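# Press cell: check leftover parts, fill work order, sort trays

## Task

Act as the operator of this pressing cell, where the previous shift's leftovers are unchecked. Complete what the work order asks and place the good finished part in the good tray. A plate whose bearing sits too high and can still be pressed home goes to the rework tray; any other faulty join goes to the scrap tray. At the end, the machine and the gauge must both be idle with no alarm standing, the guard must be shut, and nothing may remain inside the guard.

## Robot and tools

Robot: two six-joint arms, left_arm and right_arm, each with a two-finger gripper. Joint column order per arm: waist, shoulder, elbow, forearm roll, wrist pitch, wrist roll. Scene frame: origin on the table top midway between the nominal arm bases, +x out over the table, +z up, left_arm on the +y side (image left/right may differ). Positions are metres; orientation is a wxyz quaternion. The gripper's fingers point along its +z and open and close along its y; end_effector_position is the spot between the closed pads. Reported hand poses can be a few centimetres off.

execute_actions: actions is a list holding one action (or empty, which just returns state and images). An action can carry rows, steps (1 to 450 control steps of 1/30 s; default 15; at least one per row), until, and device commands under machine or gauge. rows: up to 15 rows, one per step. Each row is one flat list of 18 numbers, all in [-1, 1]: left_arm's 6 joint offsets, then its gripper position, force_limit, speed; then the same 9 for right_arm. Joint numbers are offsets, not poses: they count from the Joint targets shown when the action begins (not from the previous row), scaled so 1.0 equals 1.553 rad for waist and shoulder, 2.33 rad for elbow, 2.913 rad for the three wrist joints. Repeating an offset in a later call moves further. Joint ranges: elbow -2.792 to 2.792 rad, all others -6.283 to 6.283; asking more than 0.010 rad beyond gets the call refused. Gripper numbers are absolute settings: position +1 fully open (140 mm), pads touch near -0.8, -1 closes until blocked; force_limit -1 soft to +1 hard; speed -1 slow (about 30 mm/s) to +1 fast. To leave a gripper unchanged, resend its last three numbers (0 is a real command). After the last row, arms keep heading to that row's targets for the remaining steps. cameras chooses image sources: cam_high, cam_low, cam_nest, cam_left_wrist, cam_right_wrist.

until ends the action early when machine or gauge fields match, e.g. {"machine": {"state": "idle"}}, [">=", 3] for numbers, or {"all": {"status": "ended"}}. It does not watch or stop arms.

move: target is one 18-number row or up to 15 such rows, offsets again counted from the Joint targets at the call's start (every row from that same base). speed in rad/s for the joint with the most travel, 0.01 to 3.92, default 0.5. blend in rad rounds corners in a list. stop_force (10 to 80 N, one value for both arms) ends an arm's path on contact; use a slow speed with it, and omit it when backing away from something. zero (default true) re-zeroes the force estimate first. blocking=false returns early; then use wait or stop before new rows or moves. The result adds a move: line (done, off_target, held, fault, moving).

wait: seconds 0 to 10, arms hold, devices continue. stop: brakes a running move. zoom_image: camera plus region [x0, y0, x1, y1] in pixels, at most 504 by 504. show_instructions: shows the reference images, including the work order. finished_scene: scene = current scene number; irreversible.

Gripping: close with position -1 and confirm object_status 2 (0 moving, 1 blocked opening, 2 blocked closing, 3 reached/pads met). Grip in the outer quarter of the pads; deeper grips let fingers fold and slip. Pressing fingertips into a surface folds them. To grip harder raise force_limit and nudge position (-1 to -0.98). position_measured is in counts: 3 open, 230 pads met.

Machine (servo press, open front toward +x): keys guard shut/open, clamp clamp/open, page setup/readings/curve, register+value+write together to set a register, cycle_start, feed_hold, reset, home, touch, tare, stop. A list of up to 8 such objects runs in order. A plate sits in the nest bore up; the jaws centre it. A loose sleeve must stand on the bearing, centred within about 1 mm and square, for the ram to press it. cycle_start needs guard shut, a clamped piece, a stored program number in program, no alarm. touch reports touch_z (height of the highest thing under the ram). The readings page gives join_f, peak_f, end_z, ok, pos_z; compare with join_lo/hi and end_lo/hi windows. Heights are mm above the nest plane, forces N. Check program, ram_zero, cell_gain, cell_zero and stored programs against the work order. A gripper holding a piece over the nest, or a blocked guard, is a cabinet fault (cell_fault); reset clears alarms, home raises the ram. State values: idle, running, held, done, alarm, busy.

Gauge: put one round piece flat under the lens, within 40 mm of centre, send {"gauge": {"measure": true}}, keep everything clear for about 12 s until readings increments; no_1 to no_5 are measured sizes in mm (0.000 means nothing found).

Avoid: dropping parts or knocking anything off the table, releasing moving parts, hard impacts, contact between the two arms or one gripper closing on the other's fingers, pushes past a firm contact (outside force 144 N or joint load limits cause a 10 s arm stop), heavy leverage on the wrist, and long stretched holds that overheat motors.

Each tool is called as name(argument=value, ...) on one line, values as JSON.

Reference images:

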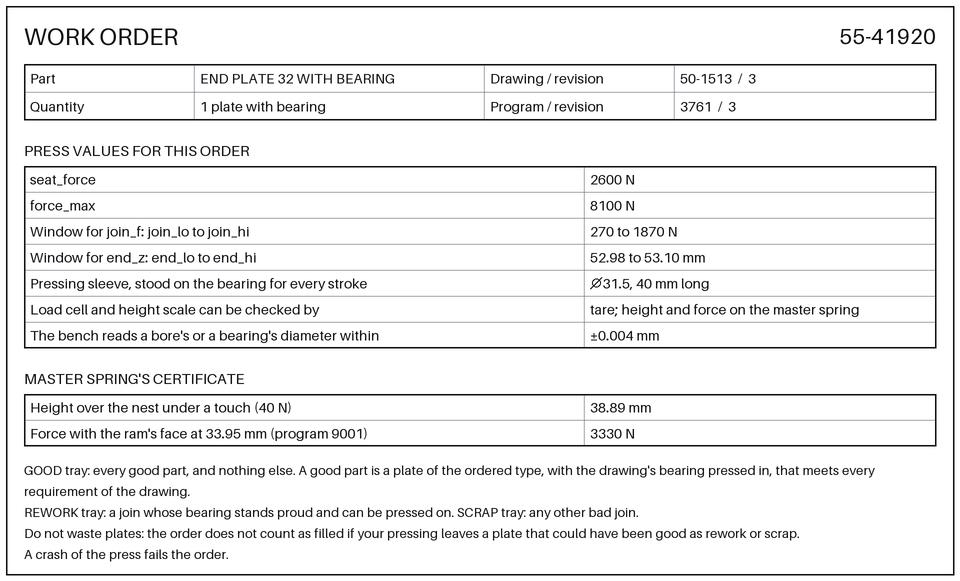

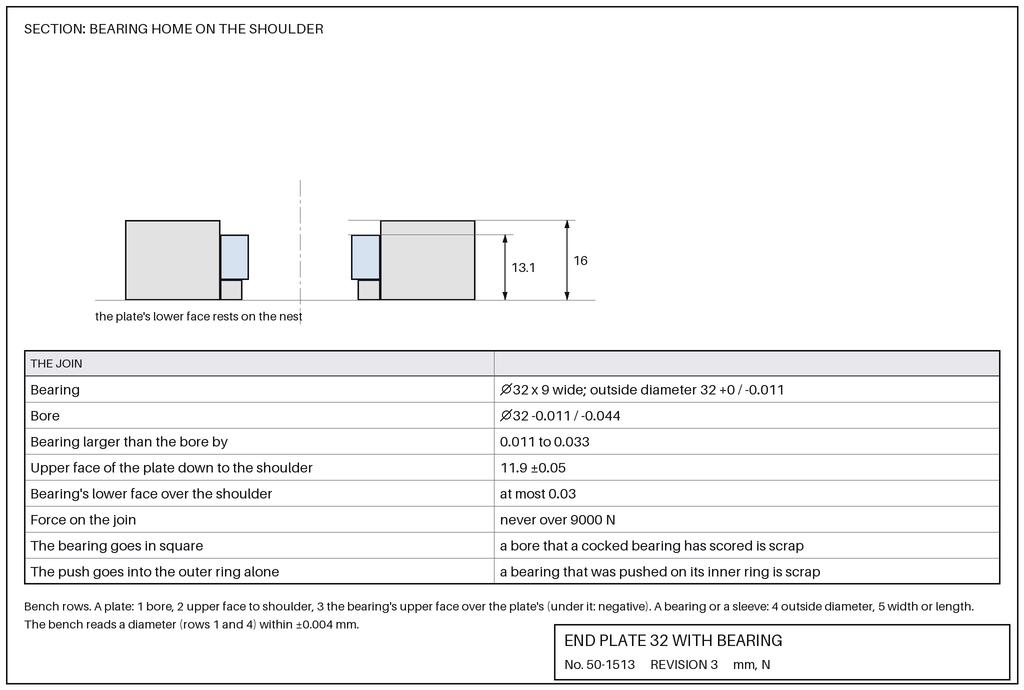

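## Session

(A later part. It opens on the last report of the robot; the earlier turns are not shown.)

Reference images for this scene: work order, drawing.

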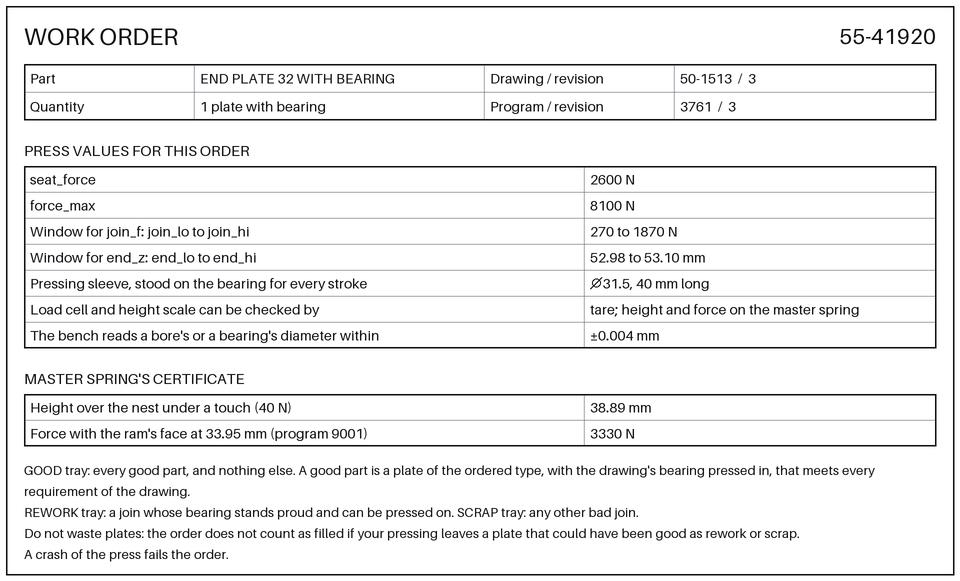

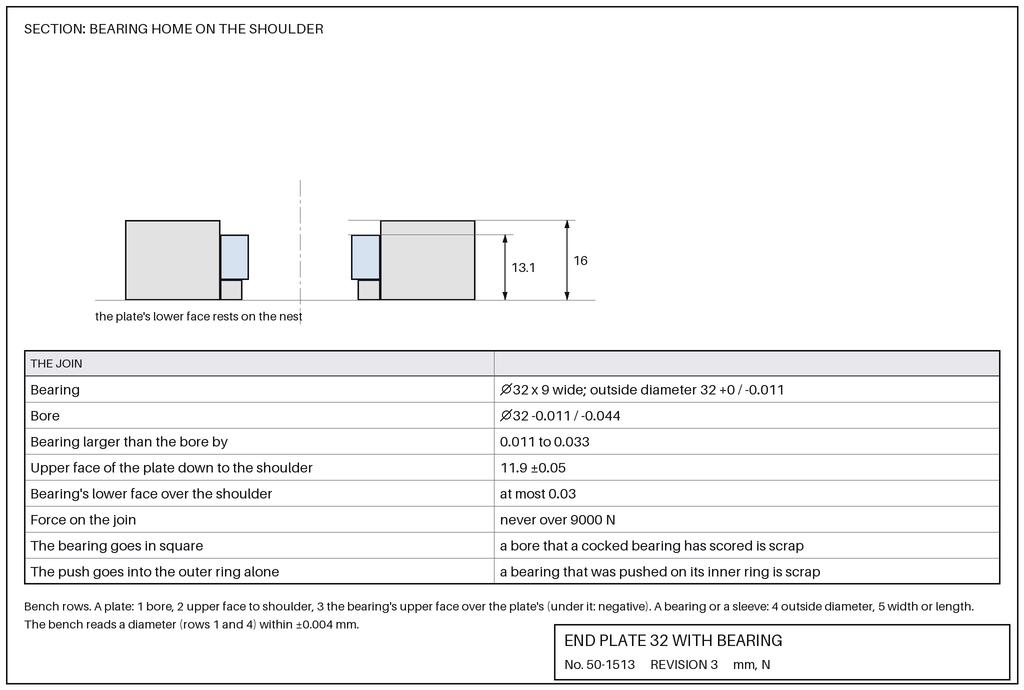

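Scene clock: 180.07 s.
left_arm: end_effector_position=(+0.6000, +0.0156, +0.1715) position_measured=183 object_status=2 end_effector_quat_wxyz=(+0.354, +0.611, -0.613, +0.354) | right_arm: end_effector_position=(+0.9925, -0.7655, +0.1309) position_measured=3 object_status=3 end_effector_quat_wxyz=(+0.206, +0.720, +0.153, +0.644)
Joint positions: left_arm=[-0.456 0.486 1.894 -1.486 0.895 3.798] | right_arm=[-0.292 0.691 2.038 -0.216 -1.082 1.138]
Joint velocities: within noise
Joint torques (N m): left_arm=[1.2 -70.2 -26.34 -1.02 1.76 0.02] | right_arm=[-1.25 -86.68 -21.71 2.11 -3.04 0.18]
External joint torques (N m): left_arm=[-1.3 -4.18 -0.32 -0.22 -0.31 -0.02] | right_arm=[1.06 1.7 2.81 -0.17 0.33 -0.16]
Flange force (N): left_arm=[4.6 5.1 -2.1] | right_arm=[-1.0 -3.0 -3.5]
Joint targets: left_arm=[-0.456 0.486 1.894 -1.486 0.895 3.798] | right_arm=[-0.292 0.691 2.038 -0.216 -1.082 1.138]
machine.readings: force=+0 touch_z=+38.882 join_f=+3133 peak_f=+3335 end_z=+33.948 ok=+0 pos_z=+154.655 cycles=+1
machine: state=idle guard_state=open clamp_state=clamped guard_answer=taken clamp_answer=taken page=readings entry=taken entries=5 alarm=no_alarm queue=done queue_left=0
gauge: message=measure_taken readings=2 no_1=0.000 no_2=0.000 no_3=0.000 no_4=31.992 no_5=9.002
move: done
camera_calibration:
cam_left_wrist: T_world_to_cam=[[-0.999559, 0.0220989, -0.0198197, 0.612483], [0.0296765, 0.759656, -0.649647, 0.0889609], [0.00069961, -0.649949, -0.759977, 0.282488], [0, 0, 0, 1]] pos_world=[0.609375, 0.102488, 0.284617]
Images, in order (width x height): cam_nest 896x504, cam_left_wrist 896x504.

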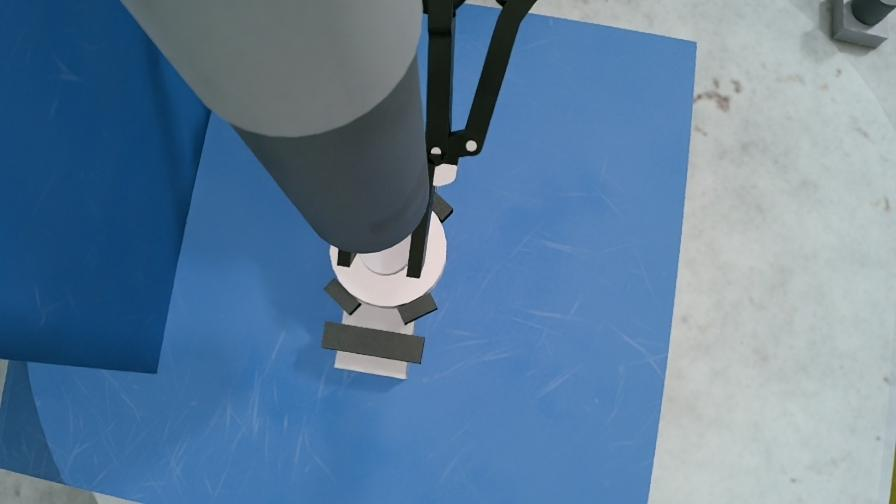

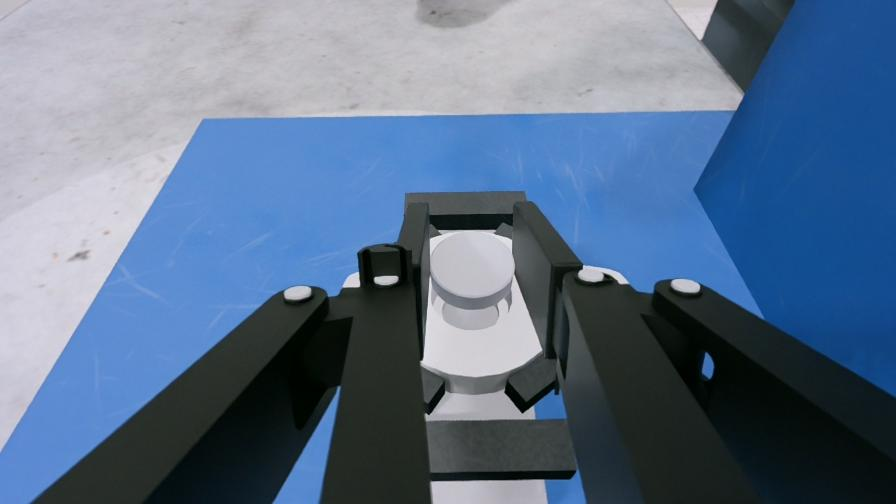

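move(target=[[0.00214,-0.00074,0.00087,0.00054,0.00076,0.00047,-1,-0.1,-1,0,0,0,0,0,0,1,1,1],[0.00214,0.00566,0.00237,-0.00316,0.00036,0.00637,-1,-0.1,-1,0,0,0,0,0,0,1,1,1]], speed=[0.03,0.03], cameras=["cam_left_wrist"])

zoom_image(camera="cam_left_wrist", region=[425, 225, 525, 325])

move(target=[0,0.002,0.00047,-0.00117,-0.00012,0.00184,-1,-0.1,-1,0,0,0,0,0,0,1,1,1], speed=0.012, stop_force=10, cameras=["cam_left_wrist"])

zoom_image(camera="cam_left_wrist", region=[425, 225, 525, 325])

Scene clock: 185.00 s.
left_arm: end_effector_position=(+0.6000, +0.0181, +0.1635) position_measured=183 object_status=2 end_effector_quat_wxyz=(+0.354, +0.611, -0.613, +0.354) | right_arm: end_effector_position=(+0.9925, -0.7655, +0.1309) position_measured=3 object_status=3 end_effector_quat_wxyz=(+0.206, +0.720, +0.153, +0.644)
Joint positions: left_arm=[-0.453 0.495 1.899 -1.495 0.896 3.816] | right_arm=[-0.292 0.691 2.038 -0.216 -1.082 1.138]
Joint velocities: within noise
Joint torques (N m): left_arm=[1.65 -70.96 -25.77 -1.02 1.79 0.12] | right_arm=[-0.82 -86.6 -21.44 2.09 -3.06 0.16]
External joint torques (N m): left_arm=[-1.79 -3.21 -0.32 -0.22 -0.31 -0.12] | right_arm=[0.6 1.48 2.51 -0.14 0.35 -0.14]
Flange force (N): left_arm=[4.4 4.2 -0.6] | right_arm=[-1.1 -2.1 -3.2]
Joint targets: left_arm=[-0.453 0.495 1.899 -1.495 0.896 3.816] | right_arm=[-0.292 0.691 2.038 -0.216 -1.082 1.138]
machine.readings: force=+0 touch_z=+38.882 join_f=+3133 peak_f=+3335 end_z=+33.948 ok=+0 pos_z=+154.655 cycles=+1
machine: state=idle guard_state=open clamp_state=clamped guard_answer=taken clamp_answer=taken page=readings entry=taken entries=5 alarm=no_alarm queue=done queue_left=0
gauge: message=measure_taken readings=2 no_1=0.000 no_2=0.000 no_3=0.000 no_4=31.992 no_5=9.002
move: done
camera_calibration:
cam_left_wrist: T_world_to_cam=[[-0.999562, 0.021958, -0.0198309, 0.612285], [0.0295767, 0.75966, -0.649647, 0.0817839], [0.000799787, -0.649949, -0.759977, 0.277961], [0, 0, 0, 1]] pos_world=[0.609376, 0.105088, 0.276517]
Images, in order (width x height): cam_left_wrist 896x504.

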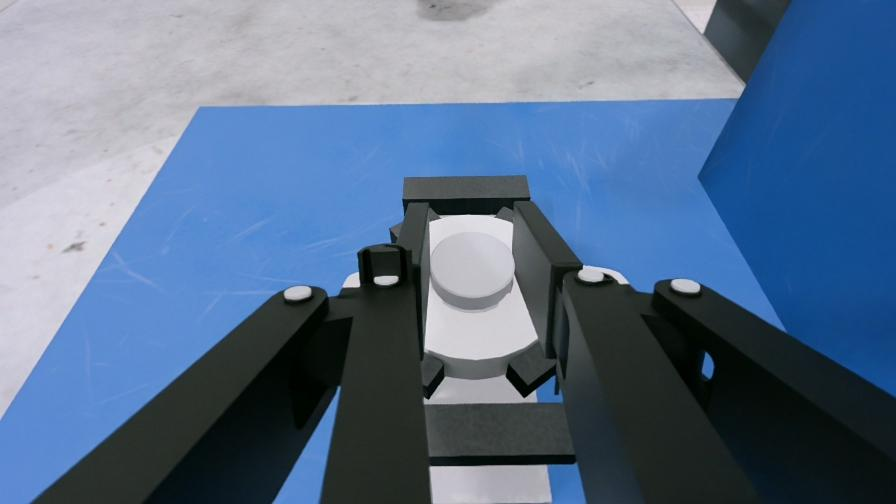

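Scaled by 5.040.

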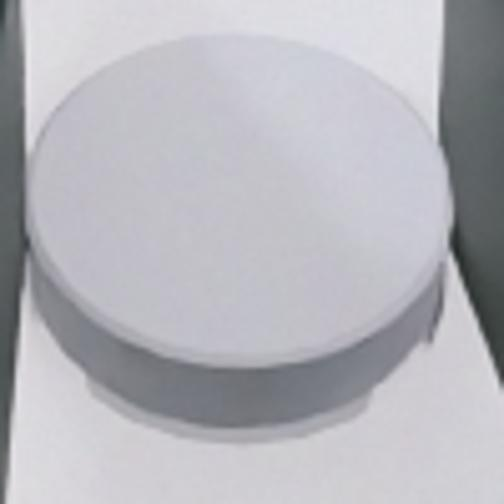

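Scene clock: 185.80 s.
left_arm: end_effector_position=(+0.6000, +0.0181, +0.1624) position_measured=183 object_status=2 end_effector_quat_wxyz=(+0.354, +0.611, -0.613, +0.354) | right_arm: end_effector_position=(+0.9925, -0.7655, +0.1309) position_measured=3 object_status=3 end_effector_quat_wxyz=(+0.206, +0.720, +0.153, +0.644)
Joint positions: left_arm=[-0.453 0.496 1.9 -1.497 0.896 3.819] | right_arm=[-0.292 0.691 2.038 -0.216 -1.082 1.138]
Joint velocities: within noise
Joint torques (N m): left_arm=[-0.12 -58.82 -21.46 0.5 -1.74 0.08] | right_arm=[-1.01 -86.52 -21.64 2.08 -2.97 0.17]
External joint torques (N m): left_arm=[0.03 -16.05 -4.72 -1.75 3.24 -0.08] | right_arm=[0.81 1.7 2.8 -0.16 0.27 -0.14]
Flange force (N): left_arm=[15.0 8.3 -14.6] | right_arm=[-1.3 -2.7 -3.6]
Joint targets: left_arm=[-0.453 0.496 1.900 -1.497 0.896 3.819] | right_arm=[-0.292 0.691 2.038 -0.216 -1.082 1.138]
machine.readings: force=+0 touch_z=+38.882 join_f=+3133 peak_f=+3335 end_z=+33.948 ok=+0 pos_z=+154.655 cycles=+1
machine: state=idle guard_state=open clamp_state=clamped guard_answer=taken clamp_answer=taken page=readings entry=taken entries=5 alarm=no_alarm queue=done queue_left=0
gauge: message=measure_taken readings=2 no_1=0.000 no_2=0.000 no_3=0.000 no_4=31.992 no_5=9.002
move: contact (left_arm)
camera_calibration:
cam_left_wrist: T_world_to_cam=[[-0.999562, 0.0218881, -0.0199112, 0.612293], [0.029576, 0.759521, -0.64981, 0.0811292], [0.000899876, -0.650114, -0.759836, 0.277043], [0, 0, 0, 1]] pos_world=[0.609376, 0.105088, 0.275418]
Images, in order (width x height): cam_left_wrist 896x504.

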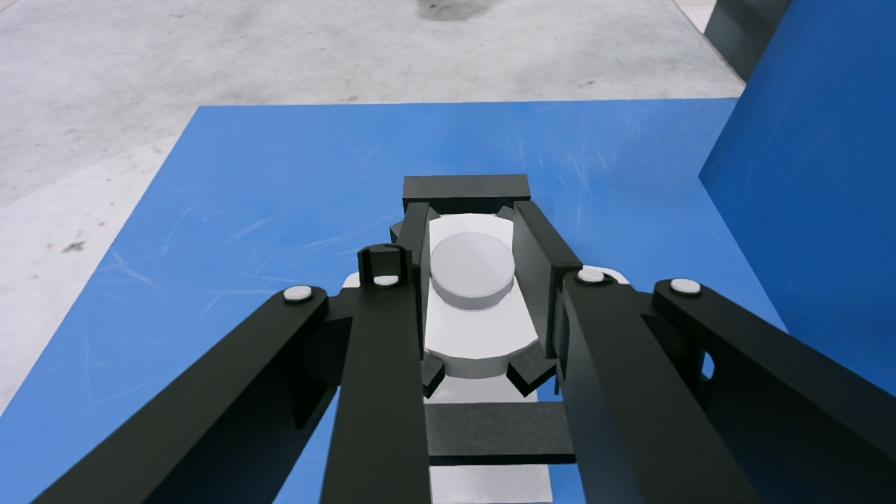

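Scaled by 5.040.

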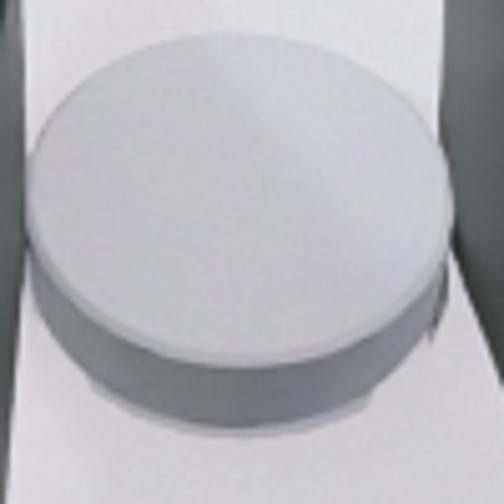

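move(target=[[0,-0.0024,-0.00056,0.0014,0.00015,-0.0022,-1,-0.1,-1,0,0,0,0,0,0,1,1,1],[0.0067,0.0086,-0.0136,0.0074,0.003,-0.0077,-1,-0.1,-1,0,0,0,0,0,0,1,1,1]], speed=[0.02,0.03], cameras=[])

move(target=[0,0.0036,0.00084,-0.0021,-0.00022,0.0033,-1,-0.1,-1,0,0,0,0,0,0,1,1,1], speed=0.015, stop_force=10, cameras=[])

move(target=[[0,-0.0002,0,0.0001,0,-0.0002,-0.38,-0.1,-1,0,0,0,0,0,0,1,1,1],[0,-0.0026,-0.0006,0.0015,0.00016,-0.0024,-0.38,-0.1,-1,0,0,0,0,0,0,1,1,1]], speed=0.02, cameras=["cam_left_wrist"])

zoom_image(camera="cam_left_wrist", region=[400, 200, 560, 400])

Scene clock: 189.47 s.
left_arm: end_effector_position=(+0.6160, +0.0182, +0.1654) position_measured=183 object_status=2 end_effector_quat_wxyz=(+0.354, +0.611, -0.613, +0.354) | right_arm: end_effector_position=(+0.9925, -0.7655, +0.1309) position_measured=3 object_status=3 end_effector_quat_wxyz=(+0.206, +0.720, +0.153, +0.644)
Joint positions: left_arm=[-0.443 0.51 1.868 -1.475 0.905 3.797] | right_arm=[-0.292 0.691 2.038 -0.216 -1.082 1.138]
Joint velocities: within noise
Joint torques (N m): left_arm=[1.28 -72.77 -26.38 -1 1.78 0.03] | right_arm=[-0.72 -86.41 -21.59 2.04 -3.01 0.15]
External joint torques (N m): left_arm=[-1.41 -3.54 -0.26 -0.22 -0.33 -0.03] | right_arm=[0.53 1.27 2.69 -0.11 0.29 -0.13]
Flange force (N): left_arm=[4.1 4.6 -1.3] | right_arm=[-0.8 -2.0 -3.8]
Joint targets: left_arm=[-0.443 0.510 1.868 -1.475 0.905 3.797] | right_arm=[-0.292 0.691 2.038 -0.216 -1.082 1.138]
machine.readings: force=+0 touch_z=+38.882 join_f=+3133 peak_f=+3335 end_z=+33.948 ok=+0 pos_z=+154.655 cycles=+1
machine: state=idle guard_state=open clamp_state=clamped guard_answer=taken clamp_answer=taken page=readings entry=taken entries=5 alarm=no_alarm queue=done queue_left=0
gauge: message=measure_taken readings=2 no_1=0.000 no_2=0.000 no_3=0.000 no_4=31.992 no_5=9.002
move: done
No camera images: "cameras" was empty.

Scene clock: 190.50 s.
left_arm: end_effector_position=(+0.6161, +0.0182, +0.1623) position_measured=183 object_status=2 end_effector_quat_wxyz=(+0.354, +0.611, -0.613, +0.354) | right_arm: end_effector_position=(+0.9925, -0.7655, +0.1309) position_measured=3 object_status=3 end_effector_quat_wxyz=(+0.206, +0.720, +0.153, +0.644)
Joint positions: left_arm=[-0.443 0.514 1.87 -1.48 0.904 3.804] | right_arm=[-0.292 0.691 2.038 -0.216 -1.082 1.138]
Joint velocities: within noise
Joint torques (N m): left_arm=[1.03 -63.1 -21.97 0.51 -0.99 0.05] | right_arm=[-1.15 -86.35 -21.59 2.09 -3.03 0.09]
External joint torques (N m): left_arm=[-1.16 -13.57 -4.72 -1.75 2.45 -0.05] | right_arm=[0.95 1.12 2.71 -0.16 0.32 -0.07]
Flange force (N): left_arm=[13.7 6.8 -9.9] | right_arm=[-0.3 -2.3 -3.8]
Joint targets: left_arm=[-0.443 0.514 1.870 -1.480 0.904 3.804] | right_arm=[-0.292 0.691 2.038 -0.216 -1.082 1.138]
machine.readings: force=+0 touch_z=+38.882 join_f=+3133 peak_f=+3335 end_z=+33.948 ok=+0 pos_z=+154.655 cycles=+1
machine: state=idle guard_state=open clamp_state=clamped guard_answer=taken clamp_answer=taken page=readings entry=taken entries=5 alarm=no_alarm queue=done queue_left=0
gauge: message=measure_taken readings=2 no_1=0.000 no_2=0.000 no_3=0.000 no_4=31.992 no_5=9.002
move: contact (left_arm)
No camera images: "cameras" was empty.

Scene clock: 191.90 s.
left_arm: end_effector_position=(+0.6161, +0.0182, +0.1656) position_measured=177 object_status=3 end_effector_quat_wxyz=(+0.354, +0.611, -0.613, +0.354) | right_arm: end_effector_position=(+0.9925, -0.7655, +0.1309) position_measured=3 object_status=3 end_effector_quat_wxyz=(+0.206, +0.720, +0.153, +0.644)
Joint positions: left_arm=[-0.443 0.509 1.868 -1.475 0.905 3.797] | right_arm=[-0.292 0.691 2.038 -0.216 -1.082 1.138]
Joint velocities: within noise
Joint torques (N m): left_arm=[1.17 -72.36 -26.24 -0.91 1.71 0.05] | right_arm=[-0.81 -86.3 -21.66 2.13 -2.96 0.16]
External joint torques (N m): left_arm=[-1.29 -4.15 -0.63 -0.32 -0.26 -0.06] | right_arm=[0.64 1.27 2.84 -0.21 0.25 -0.14]
Flange force (N): left_arm=[4.7 4.5 -1.8] | right_arm=[-0.9 -2.1 -4.1]
Joint targets: left_arm=[-0.443 0.509 1.868 -1.475 0.905 3.797] | right_arm=[-0.292 0.691 2.038 -0.216 -1.082 1.138]
machine.readings: force=+0 touch_z=+38.882 join_f=+3133 peak_f=+3335 end_z=+33.948 ok=+0 pos_z=+154.655 cycles=+1
machine: state=idle guard_state=open clamp_state=clamped guard_answer=taken clamp_answer=taken page=readings entry=taken entries=5 alarm=no_alarm queue=done queue_left=0
gauge: message=measure_taken readings=2 no_1=0.000 no_2=0.000 no_3=0.000 no_4=31.992 no_5=9.002
move: done
camera_calibration:
cam_left_wrist: T_world_to_cam=[[-0.999556, 0.0220349, -0.0200473, 0.628468], [0.0297762, 0.759333, -0.65002, 0.0826857], [0.000899489, -0.650329, -0.759652, 0.279433], [0, 0, 0, 1]] pos_world=[0.625475, 0.105089, 0.278618]
Images, in order (width x height): cam_left_wrist 896x504.

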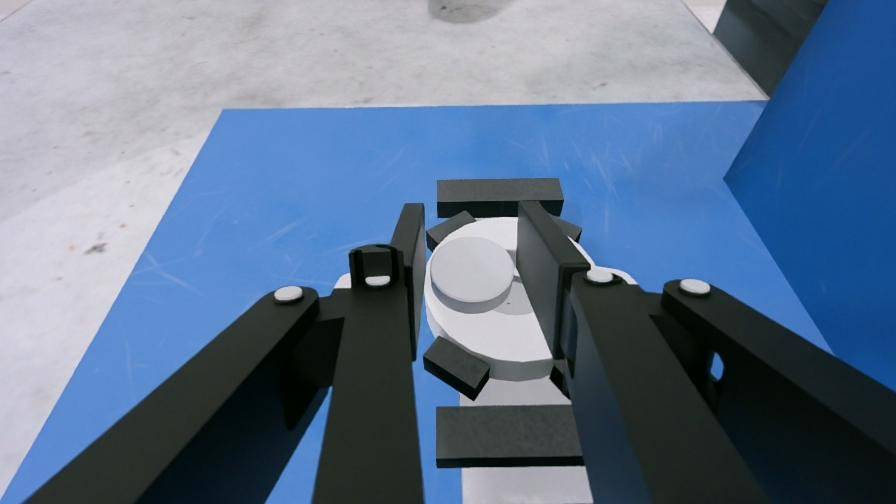

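Scaled by 2.520.

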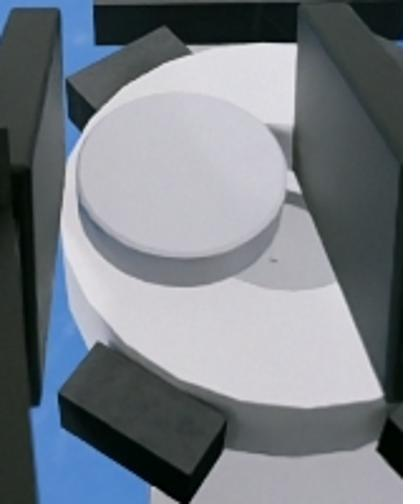

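move(target=[[0.0017,0.0002,0.0009,0,0.00055,0.0011,-0.38,-0.1,-1,0,0,0,0,0,0,1,1,1]], speed=0.02, cameras=[])

move(target=[[0,0,0,0,0,0,-1,-0.1,-1,0,0,0,0,0,0,1,1,1]], cameras=[])

wait(seconds=0.8, cameras=["cam_left_wrist"])

zoom_image(camera="cam_left_wrist", region=[400, 200, 560, 400])

Scene clock: 194.37 s.
left_arm: end_effector_position=(+0.6160, +0.0202, +0.1645) position_measured=177 object_status=3 end_effector_quat_wxyz=(+0.354, +0.611, -0.613, +0.354) | right_arm: end_effector_position=(+0.9925, -0.7655, +0.1309) position_measured=3 object_status=3 end_effector_quat_wxyz=(+0.206, +0.720, +0.153, +0.644)
Joint positions: left_arm=[-0.44 0.51 1.87 -1.475 0.906 3.8] | right_arm=[-0.292 0.691 2.038 -0.216 -1.082 1.138]
Joint velocities: within noise
Joint torques (N m): left_arm=[1.43 -72.49 -26.08 -0.91 1.71 0.08] | right_arm=[-0.53 -86.34 -21.71 2.12 -2.98 0.17]
External joint torques (N m): left_arm=[-1.59 -3.64 -0.61 -0.31 -0.25 -0.08] | right_arm=[0.33 1.6 2.87 -0.2 0.27 -0.15]
Flange force (N): left_arm=[4.6 4.1 -1.0] | right_arm=[-1.5 -1.9 -4.0]
Joint targets: left_arm=[-0.440 0.510 1.870 -1.475 0.906 3.800] | right_arm=[-0.292 0.691 2.038 -0.216 -1.082 1.138]
machine.readings: force=+0 touch_z=+38.882 join_f=+3133 peak_f=+3335 end_z=+33.948 ok=+0 pos_z=+154.655 cycles=+1
machine: state=idle guard_state=open clamp_state=clamped guard_answer=taken clamp_answer=taken page=readings entry=taken entries=5 alarm=no_alarm queue=done queue_left=0
gauge: message=measure_taken readings=2 no_1=0.000 no_2=0.000 no_3=0.000 no_4=31.992 no_5=9.002
move: done
No camera images: "cameras" was empty.

Scene clock: 194.87 s.
left_arm: end_effector_position=(+0.6160, +0.0202, +0.1645) position_measured=184 object_status=2 end_effector_quat_wxyz=(+0.354, +0.611, -0.613, +0.354) | right_arm: end_effector_position=(+0.9925, -0.7655, +0.1309) position_measured=3 object_status=3 end_effector_quat_wxyz=(+0.206, +0.720, +0.153, +0.644)
Joint positions: left_arm=[-0.44 0.51 1.87 -1.475 0.906 3.8] | right_arm=[-0.292 0.691 2.038 -0.216 -1.082 1.138]
Joint velocities: within noise
Joint torques (N m): left_arm=[0.58 -70.52 -25.34 -0.63 1.37 0.05] | right_arm=[-0.96 -86.29 -21.78 2.11 -2.98 0.18]
External joint torques (N m): left_arm=[-0.75 -5.33 -1.16 -0.58 0.08 -0.05] | right_arm=[0.75 1.46 2.95 -0.19 0.28 -0.16]
Flange force (N): left_arm=[5.5 4.5 -3.3] | right_arm=[-1.0 -2.4 -4.1]
Joint targets: left_arm=[-0.440 0.510 1.870 -1.475 0.906 3.800] | right_arm=[-0.292 0.691 2.038 -0.216 -1.082 1.138]
machine.readings: force=+0 touch_z=+38.882 join_f=+3133 peak_f=+3335 end_z=+33.948 ok=+0 pos_z=+154.655 cycles=+1
machine: state=idle guard_state=open clamp_state=clamped guard_answer=taken clamp_answer=taken page=readings entry=taken entries=5 alarm=no_alarm queue=done queue_left=0
gauge: message=measure_taken readings=2 no_1=0.000 no_2=0.000 no_3=0.000 no_4=31.992 no_5=9.002
move: done
No camera images: "cameras" was empty.

Scene clock: 195.67 s.
left_arm: end_effector_position=(+0.6160, +0.0202, +0.1645) position_measured=184 object_status=2 end_effector_quat_wxyz=(+0.354, +0.611, -0.613, +0.354) | right_arm: end_effector_position=(+0.9925, -0.7655, +0.1309) position_measured=3 object_status=3 end_effector_quat_wxyz=(+0.206, +0.720, +0.153, +0.644)
Joint positions: left_arm=[-0.44 0.51 1.87 -1.475 0.906 3.8] | right_arm=[-0.292 0.691 2.038 -0.216 -1.082 1.138]
Joint velocities: within noise
Joint torques (N m): left_arm=[1.07 -70.61 -25.36 -0.7 1.37 0.07] | right_arm=[-1.02 -86.08 -21.49 2.09 -3.02 0.19]
External joint torques (N m): left_arm=[-1.17 -6.05 -1.4 -0.53 0.09 -0.07] | right_arm=[0.84 1.07 2.69 -0.16 0.31 -0.17]
Flange force (N): left_arm=[6.6 5.0 -3.5] | right_arm=[-0.3 -2.2 -3.9]
Joint targets: left_arm=[-0.440 0.510 1.870 -1.475 0.906 3.800] | right_arm=[-0.292 0.691 2.038 -0.216 -1.082 1.138]
Tool commands: left_gripper/position=-1.0 left_gripper/force_limit=-0.1 left_gripper/speed=-1.0 right_gripper/position=+1.0 right_gripper/force_limit=+1.0 right_gripper/speed=+1.0
machine.readings: force=+0 touch_z=+38.882 join_f=+3133 peak_f=+3335 end_z=+33.948 ok=+0 pos_z=+154.655 cycles=+1
machine: state=idle guard_state=open clamp_state=clamped guard_answer=taken clamp_answer=taken page=readings entry=taken entries=5 alarm=no_alarm queue=done queue_left=0
gauge: message=measure_taken readings=2 no_1=0.000 no_2=0.000 no_3=0.000 no_4=31.992 no_5=9.002
wait: 0.80 s
camera_calibration:
cam_left_wrist: T_world_to_cam=[[-0.999556, 0.0221027, -0.0199683, 0.62827], [0.0297763, 0.759423, -0.649915, 0.0803403], [0.000799509, -0.650222, -0.759744, 0.280039], [0, 0, 0, 1]] pos_world=[0.625375, 0.107189, 0.277518]
Images, in order (width x height): cam_left_wrist 896x504.

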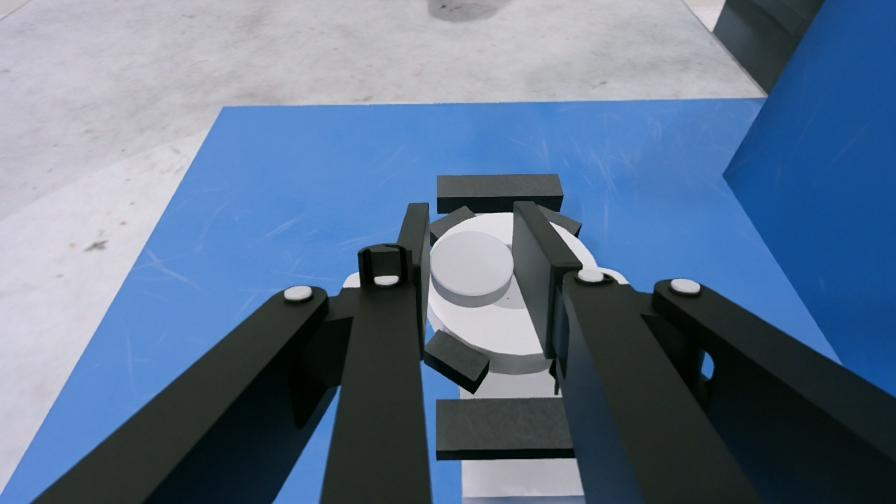

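Scaled by 2.520.

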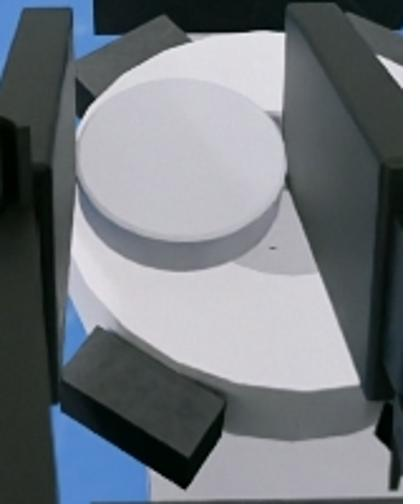

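move(target=[[0,-0.0012,-0.0003,0.0007,0.0001,-0.0011,-1,-0.1,-1,0,0,0,0,0,0,1,1,1],[-0.0067,-0.01224,0.0127,-0.0053,-0.0027,0.0044,-1,-0.1,-1,0,0,0,0,0,0,1,1,1]], speed=[0.02,0.03], cameras=["cam_left_wrist"])

zoom_image(camera="cam_left_wrist", region=[425, 225, 525, 325])

move(target=[0,0.0028,0.00065,-0.0016,-0.00017,0.0026,-1,-0.1,-1,0,0,0,0,0,0,1,1,1], speed=0.012, stop_force=10, cameras=["cam_left_wrist"])

zoom_image(camera="cam_left_wrist", region=[425, 225, 525, 325])

Scene clock: 198.07 s.
left_arm: end_effector_position=(+0.6000, +0.0200, +0.1661) position_measured=184 object_status=2 end_effector_quat_wxyz=(+0.354, +0.611, -0.613, +0.354) | right_arm: end_effector_position=(+0.9925, -0.7655, +0.1309) position_measured=3 object_status=3 end_effector_quat_wxyz=(+0.206, +0.720, +0.153, +0.644)
Joint positions: left_arm=[-0.45 0.491 1.9 -1.491 0.899 3.813] | right_arm=[-0.292 0.691 2.038 -0.216 -1.082 1.138]
Joint velocities: within noise
Joint torques (N m): left_arm=[1.47 -70.7 -26.08 -1.06 1.8 0.07] | right_arm=[-0.86 -86.67 -21.94 2.07 -3.08 0.13]
External joint torques (N m): left_arm=[-1.59 -3.61 -0.21 -0.18 -0.32 -0.08] | right_arm=[0.62 2.19 3.16 -0.15 0.38 -0.1]
Flange force (N): left_arm=[4.4 4.8 -1.3] | right_arm=[-1.9 -2.7 -3.8]
Joint targets: left_arm=[-0.450 0.491 1.900 -1.491 0.899 3.813] | right_arm=[-0.292 0.691 2.038 -0.216 -1.082 1.138]
machine.readings: force=+0 touch_z=+38.882 join_f=+3133 peak_f=+3335 end_z=+33.948 ok=+0 pos_z=+154.655 cycles=+1
machine: state=idle guard_state=open clamp_state=clamped guard_answer=taken clamp_answer=taken page=readings entry=taken entries=5 alarm=no_alarm queue=done queue_left=0
gauge: message=measure_taken readings=2 no_1=0.000 no_2=0.000 no_3=0.000 no_4=31.992 no_5=9.002
move: done
camera_calibration:
cam_left_wrist: T_world_to_cam=[[-0.99955, 0.0222521, -0.0201013, 0.612431], [0.0299764, 0.759327, -0.650019, 0.0819228], [0.000799138, -0.650329, -0.759652, 0.281124], [0, 0, 0, 1]] pos_world=[0.609475, 0.106989, 0.279118]
Images, in order (width x height): cam_left_wrist 896x504.

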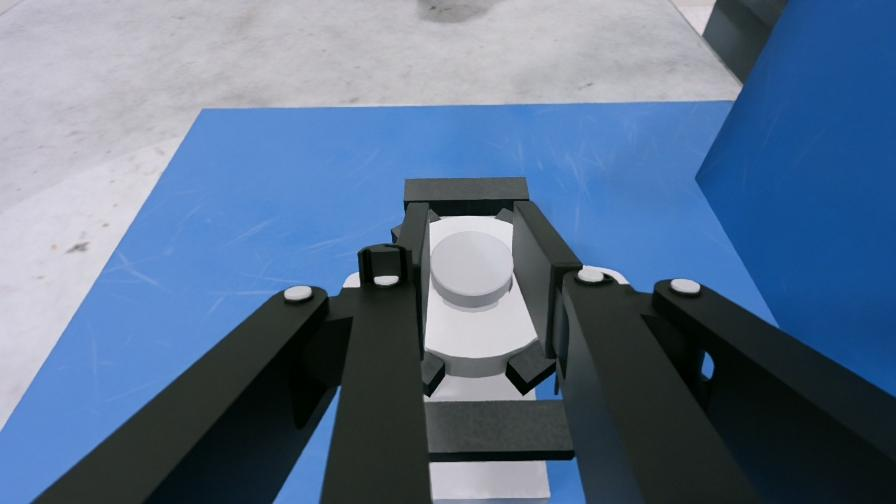

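Scaled by 5.040.

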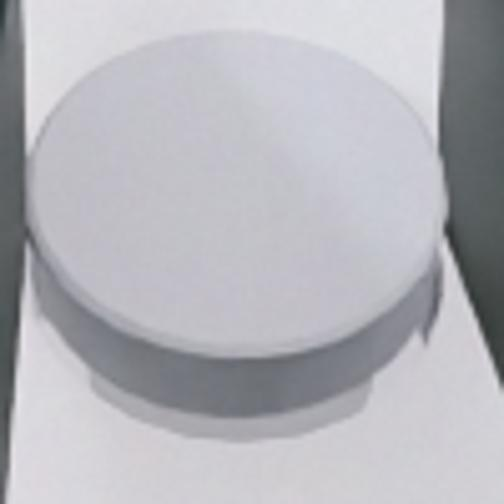

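Scene clock: 199.30 s.
left_arm: end_effector_position=(+0.6000, +0.0200, +0.1627) position_measured=184 object_status=2 end_effector_quat_wxyz=(+0.354, +0.611, -0.613, +0.354) | right_arm: end_effector_position=(+0.9925, -0.7655, +0.1309) position_measured=3 object_status=3 end_effector_quat_wxyz=(+0.206, +0.720, +0.153, +0.644)
Joint positions: left_arm=[-0.45 0.495 1.901 -1.495 0.898 3.82] | right_arm=[-0.292 0.691 2.038 -0.216 -1.082 1.138]
Joint velocities: within noise
Joint torques (N m): left_arm=[-2.8 -60.52 -24.64 -0.7 -1 0.11] | right_arm=[-0.87 -86.31 -21.73 2.07 -2.96 0.22]
External joint torques (N m): left_arm=[2.66 -13.78 -1.49 -0.55 2.49 -0.11] | right_arm=[0.68 1.35 2.93 -0.15 0.25 -0.2]
Flange force (N): left_arm=[10.2 9.4 -17.8] | right_arm=[-0.9 -2.4 -4.2]
Joint targets: left_arm=[-0.450 0.495 1.901 -1.495 0.898 3.820] | right_arm=[-0.292 0.691 2.038 -0.216 -1.082 1.138]
machine.readings: force=+0 touch_z=+38.882 join_f=+3133 peak_f=+3335 end_z=+33.948 ok=+0 pos_z=+154.655 cycles=+1
machine: state=idle guard_state=open clamp_state=clamped guard_answer=taken clamp_answer=taken page=readings entry=taken entries=5 alarm=no_alarm queue=done queue_left=0
gauge: message=measure_taken readings=2 no_1=0.000 no_2=0.000 no_3=0.000 no_4=31.992 no_5=9.002
move: contact (left_arm)
camera_calibration:
cam_left_wrist: T_world_to_cam=[[-0.999547, 0.0223252, -0.0201691, 0.612271], [0.0300761, 0.759233, -0.650124, 0.0796942], [0.000798944, -0.650436, -0.75956, 0.278528], [0, 0, 0, 1]] pos_world=[0.609375, 0.106989, 0.275719]
Images, in order (width x height): cam_left_wrist 896x504.

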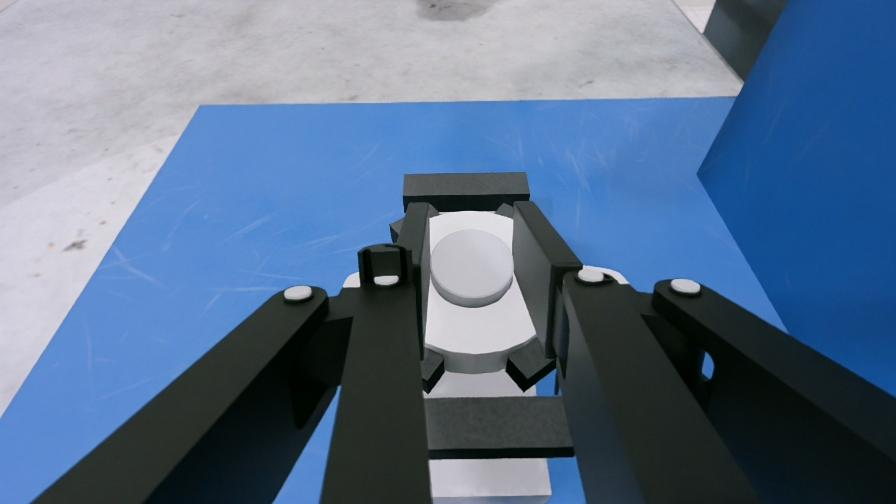

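Scaled by 5.040.

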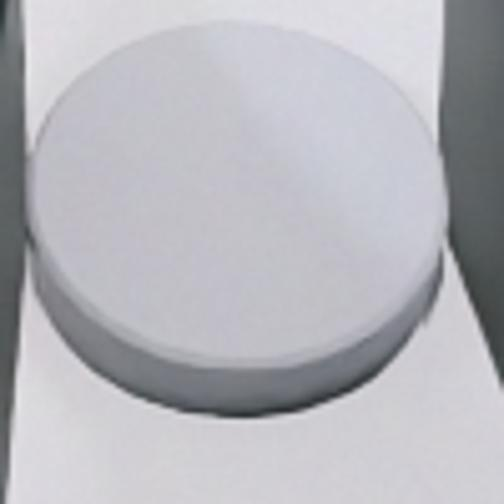

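move(target=[[0,-0.0012,-0.00028,0.0007,0.0001,-0.0011,-1,-0.1,-1,0,0,0,0,0,0,1,1,1],[0.0003,-0.0013,-0.00016,0.00078,0.0002,-0.00103,-1,-0.1,-1,0,0,0,0,0,0,1,1,1]], speed=[0.02,0.02], cameras=[])

move(target=[0,0.0028,0.00065,-0.0016,-0.00017,0.0026,-1,-0.1,-1,0,0,0,0,0,0,1,1,1], speed=0.012, stop_force=10, cameras=["cam_left_wrist"])

zoom_image(camera="cam_left_wrist", region=[425, 225, 525, 325])

Scene clock: 200.97 s.
left_arm: end_effector_position=(+0.6000, +0.0203, +0.1643) position_measured=184 object_status=2 end_effector_quat_wxyz=(+0.354, +0.611, -0.613, +0.354) | right_arm: end_effector_position=(+0.9925, -0.7655, +0.1309) position_measured=3 object_status=3 end_effector_quat_wxyz=(+0.206, +0.720, +0.153, +0.644)
Joint positions: left_arm=[-0.45 0.493 1.901 -1.493 0.899 3.817] | right_arm=[-0.292 0.691 2.038 -0.216 -1.082 1.138]
Joint velocities: within noise
Joint torques (N m): left_arm=[1.69 -70.6 -26.17 -0.98 1.78 0.08] | right_arm=[-1.13 -86.36 -21.79 2.11 -3.03 0.15]
External joint torques (N m): left_arm=[-1.85 -3.56 0.04 -0.27 -0.29 -0.09] | right_arm=[0.97 1.45 3.1 -0.2 0.33 -0.13]
Flange force (N): left_arm=[4.3 5.4 -1.0] | right_arm=[-0.7 -2.7 -4.3]
Joint targets: left_arm=[-0.450 0.493 1.901 -1.493 0.899 3.817] | right_arm=[-0.292 0.691 2.038 -0.216 -1.082 1.138]
machine.readings: force=+0 touch_z=+38.882 join_f=+3133 peak_f=+3335 end_z=+33.948 ok=+0 pos_z=+154.655 cycles=+1
machine: state=idle guard_state=open clamp_state=clamped guard_answer=taken clamp_answer=taken page=readings entry=taken entries=5 alarm=no_alarm queue=done queue_left=0
gauge: message=measure_taken readings=2 no_1=0.000 no_2=0.000 no_3=0.000 no_4=31.992 no_5=9.002
move: done
No camera images: "cameras" was empty.

Scene clock: 201.90 s.
left_arm: end_effector_position=(+0.6000, +0.0203, +0.1624) position_measured=184 object_status=2 end_effector_quat_wxyz=(+0.354, +0.610, -0.613, +0.354) | right_arm: end_effector_position=(+0.9925, -0.7655, +0.1309) position_measured=3 object_status=3 end_effector_quat_wxyz=(+0.206, +0.720, +0.153, +0.644)
Joint positions: left_arm=[-0.45 0.495 1.902 -1.496 0.899 3.822] | right_arm=[-0.292 0.691 2.038 -0.216 -1.082 1.138]
Joint velocities: within noise
Joint torques (N m): left_arm=[-1.57 -57.07 -22.52 0.18 -2.33 0.17] | right_arm=[-0.78 -86.64 -21.75 2.03 -3.06 0.12]
External joint torques (N m): left_arm=[1.45 -17.51 -3.69 -1.44 3.83 -0.17] | right_arm=[0.62 1.42 2.87 -0.1 0.34 -0.09]
Flange force (N): left_arm=[14.9 10.2 -19.1] | right_arm=[-0.9 -2.2 -3.9]
Joint targets: left_arm=[-0.450 0.495 1.902 -1.496 0.899 3.822] | right_arm=[-0.292 0.691 2.038 -0.216 -1.082 1.138]
machine.readings: force=+0 touch_z=+38.882 join_f=+3133 peak_f=+3335 end_z=+33.948 ok=+0 pos_z=+154.655 cycles=+1
machine: state=idle guard_state=open clamp_state=clamped guard_answer=taken clamp_answer=taken page=readings entry=taken entries=5 alarm=no_alarm queue=done queue_left=0
gauge: message=measure_taken readings=2 no_1=0.000 no_2=0.000 no_3=0.000 no_4=31.992 no_5=9.002
move: contact (left_arm)
camera_calibration:
cam_left_wrist: T_world_to_cam=[[-0.999541, 0.022471, -0.0203048, 0.612272], [0.0302753, 0.759044, -0.650334, 0.0790873], [0.000798556, -0.650651, -0.759377, 0.278457], [0, 0, 0, 1]] pos_world=[0.609374, 0.107389, 0.275319]
Images, in order (width x height): cam_left_wrist 896x504.

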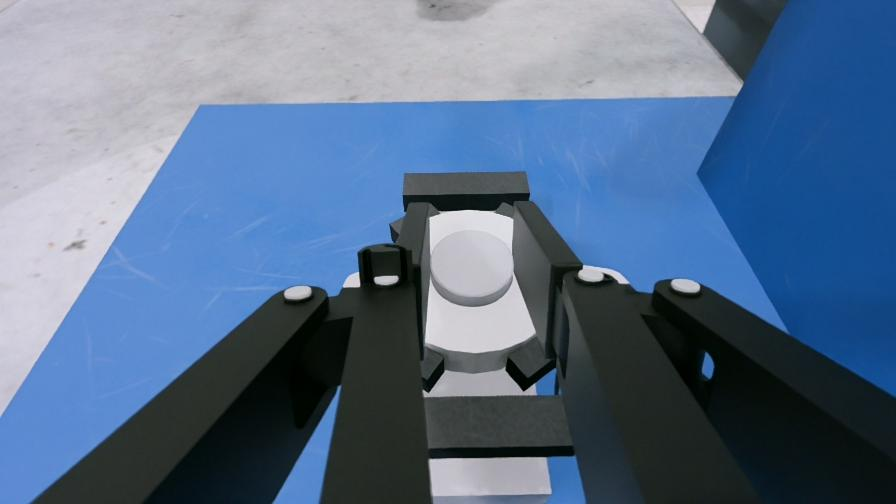

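Scaled by 5.040.

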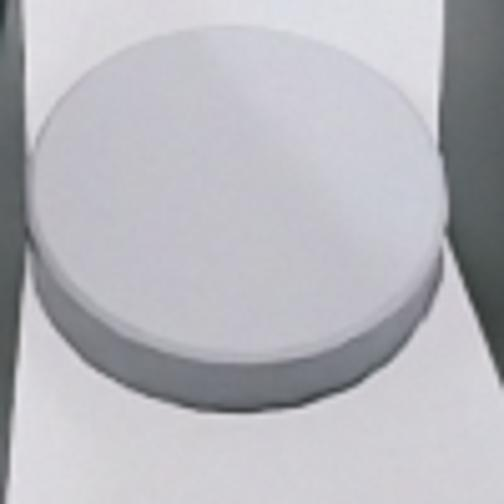

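move(target=[[0,-0.0032,-0.00074,0.0018,0.0002,-0.0029,-1,-0.1,-1,0,0,0,0,0,0,1,1,1],[0.0067,0.0078,-0.0137,0.0078,0.003,-0.0084,-1,-0.1,-1,0,0,0,0,0,0,1,1,1]], speed=[0.02,0.03], cameras=[])

move(target=[0,0.0044,0.00104,-0.0026,-0.00027,0.004,-1,-0.1,-1,0,0,0,0,0,0,1,1,1], speed=0.015, stop_force=14, cameras=["cam_left_wrist"])

zoom_image(camera="cam_left_wrist", region=[400, 200, 560, 400])

Scene clock: 205.17 s.
left_arm: end_effector_position=(+0.6159, +0.0205, +0.1663) position_measured=184 object_status=2 end_effector_quat_wxyz=(+0.354, +0.610, -0.613, +0.354) | right_arm: end_effector_position=(+0.9925, -0.7655, +0.1309) position_measured=3 object_status=3 end_effector_quat_wxyz=(+0.206, +0.720, +0.153, +0.644)
Joint positions: left_arm=[-0.44 0.508 1.87 -1.473 0.907 3.797] | right_arm=[-0.292 0.691 2.038 -0.216 -1.082 1.138]
Joint velocities: within noise
Joint torques (N m): left_arm=[1.14 -72.83 -26.29 -0.98 1.76 0.06] | right_arm=[-1.09 -86.55 -21.82 2.07 -3.01 0.14]
External joint torques (N m): left_arm=[-1.27 -3.5 -0.6 -0.25 -0.31 -0.06] | right_arm=[0.9 1.48 2.93 -0.13 0.3 -0.12]
Flange force (N): left_arm=[4.2 3.8 -1.2] | right_arm=[-0.8 -2.7 -4.0]
Joint targets: left_arm=[-0.440 0.508 1.870 -1.473 0.907 3.797] | right_arm=[-0.292 0.691 2.038 -0.216 -1.082 1.138]
machine.readings: force=+0 touch_z=+38.882 join_f=+3133 peak_f=+3335 end_z=+33.948 ok=+0 pos_z=+154.655 cycles=+1
machine: state=idle guard_state=open clamp_state=clamped guard_answer=taken clamp_answer=taken page=readings entry=taken entries=5 alarm=no_alarm queue=done queue_left=0
gauge: message=measure_taken readings=2 no_1=0.000 no_2=0.000 no_3=0.000 no_4=31.992 no_5=9.002
move: done
No camera images: "cameras" was empty.

Scene clock: 206.10 s.
left_arm: end_effector_position=(+0.6160, +0.0205, +0.1639) position_measured=184 object_status=2 end_effector_quat_wxyz=(+0.355, +0.610, -0.613, +0.355) | right_arm: end_effector_position=(+0.9925, -0.7655, +0.1309) position_measured=3 object_status=3 end_effector_quat_wxyz=(+0.206, +0.720, +0.153, +0.644)
Joint positions: left_arm=[-0.44 0.511 1.871 -1.477 0.907 3.803] | right_arm=[-0.292 0.691 2.038 -0.216 -1.082 1.138]
Joint velocities: within noise
Joint torques (N m): left_arm=[0.84 -57.75 -20.05 1.3 -2.71 0.19] | right_arm=[-0.98 -86.12 -21.58 2.06 -2.99 0.16]
External joint torques (N m): left_arm=[-0.96 -18.67 -6.71 -2.53 4.17 -0.19] | right_arm=[0.74 1.25 2.66 -0.12 0.28 -0.14]
Flange force (N): left_arm=[18.5 8.2 -14.8] | right_arm=[-0.7 -2.3 -3.7]
Joint targets: left_arm=[-0.440 0.511 1.871 -1.477 0.907 3.803] | right_arm=[-0.292 0.691 2.038 -0.216 -1.082 1.138]
machine.readings: force=+0 touch_z=+38.882 join_f=+3133 peak_f=+3335 end_z=+33.948 ok=+0 pos_z=+154.655 cycles=+1
machine: state=idle guard_state=open clamp_state=clamped guard_answer=taken clamp_answer=taken page=readings entry=taken entries=5 alarm=no_alarm queue=done queue_left=0
gauge: message=measure_taken readings=2 no_1=0.000 no_2=0.000 no_3=0.000 no_4=31.992 no_5=9.002
move: contact (left_arm)
camera_calibration:
cam_left_wrist: T_world_to_cam=[[-0.999544, 0.0223203, -0.0203274, 0.628317], [0.030176, 0.758724, -0.650713, 0.0797039], [0.000898783, -0.651029, -0.759052, 0.279538], [0, 0, 0, 1]] pos_world=[0.625374, 0.10749, 0.27682]
Images, in order (width x height): cam_left_wrist 896x504.

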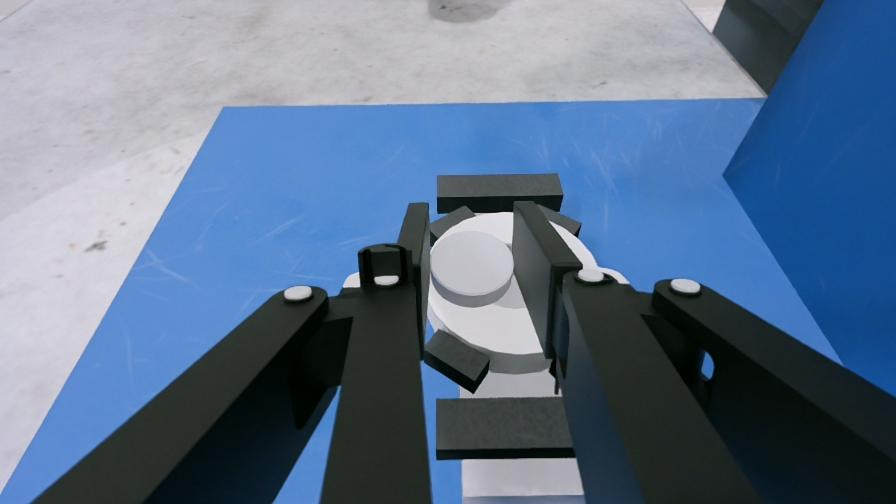

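Scaled by 2.520.

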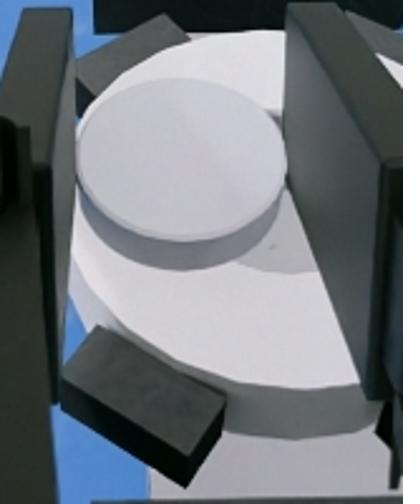

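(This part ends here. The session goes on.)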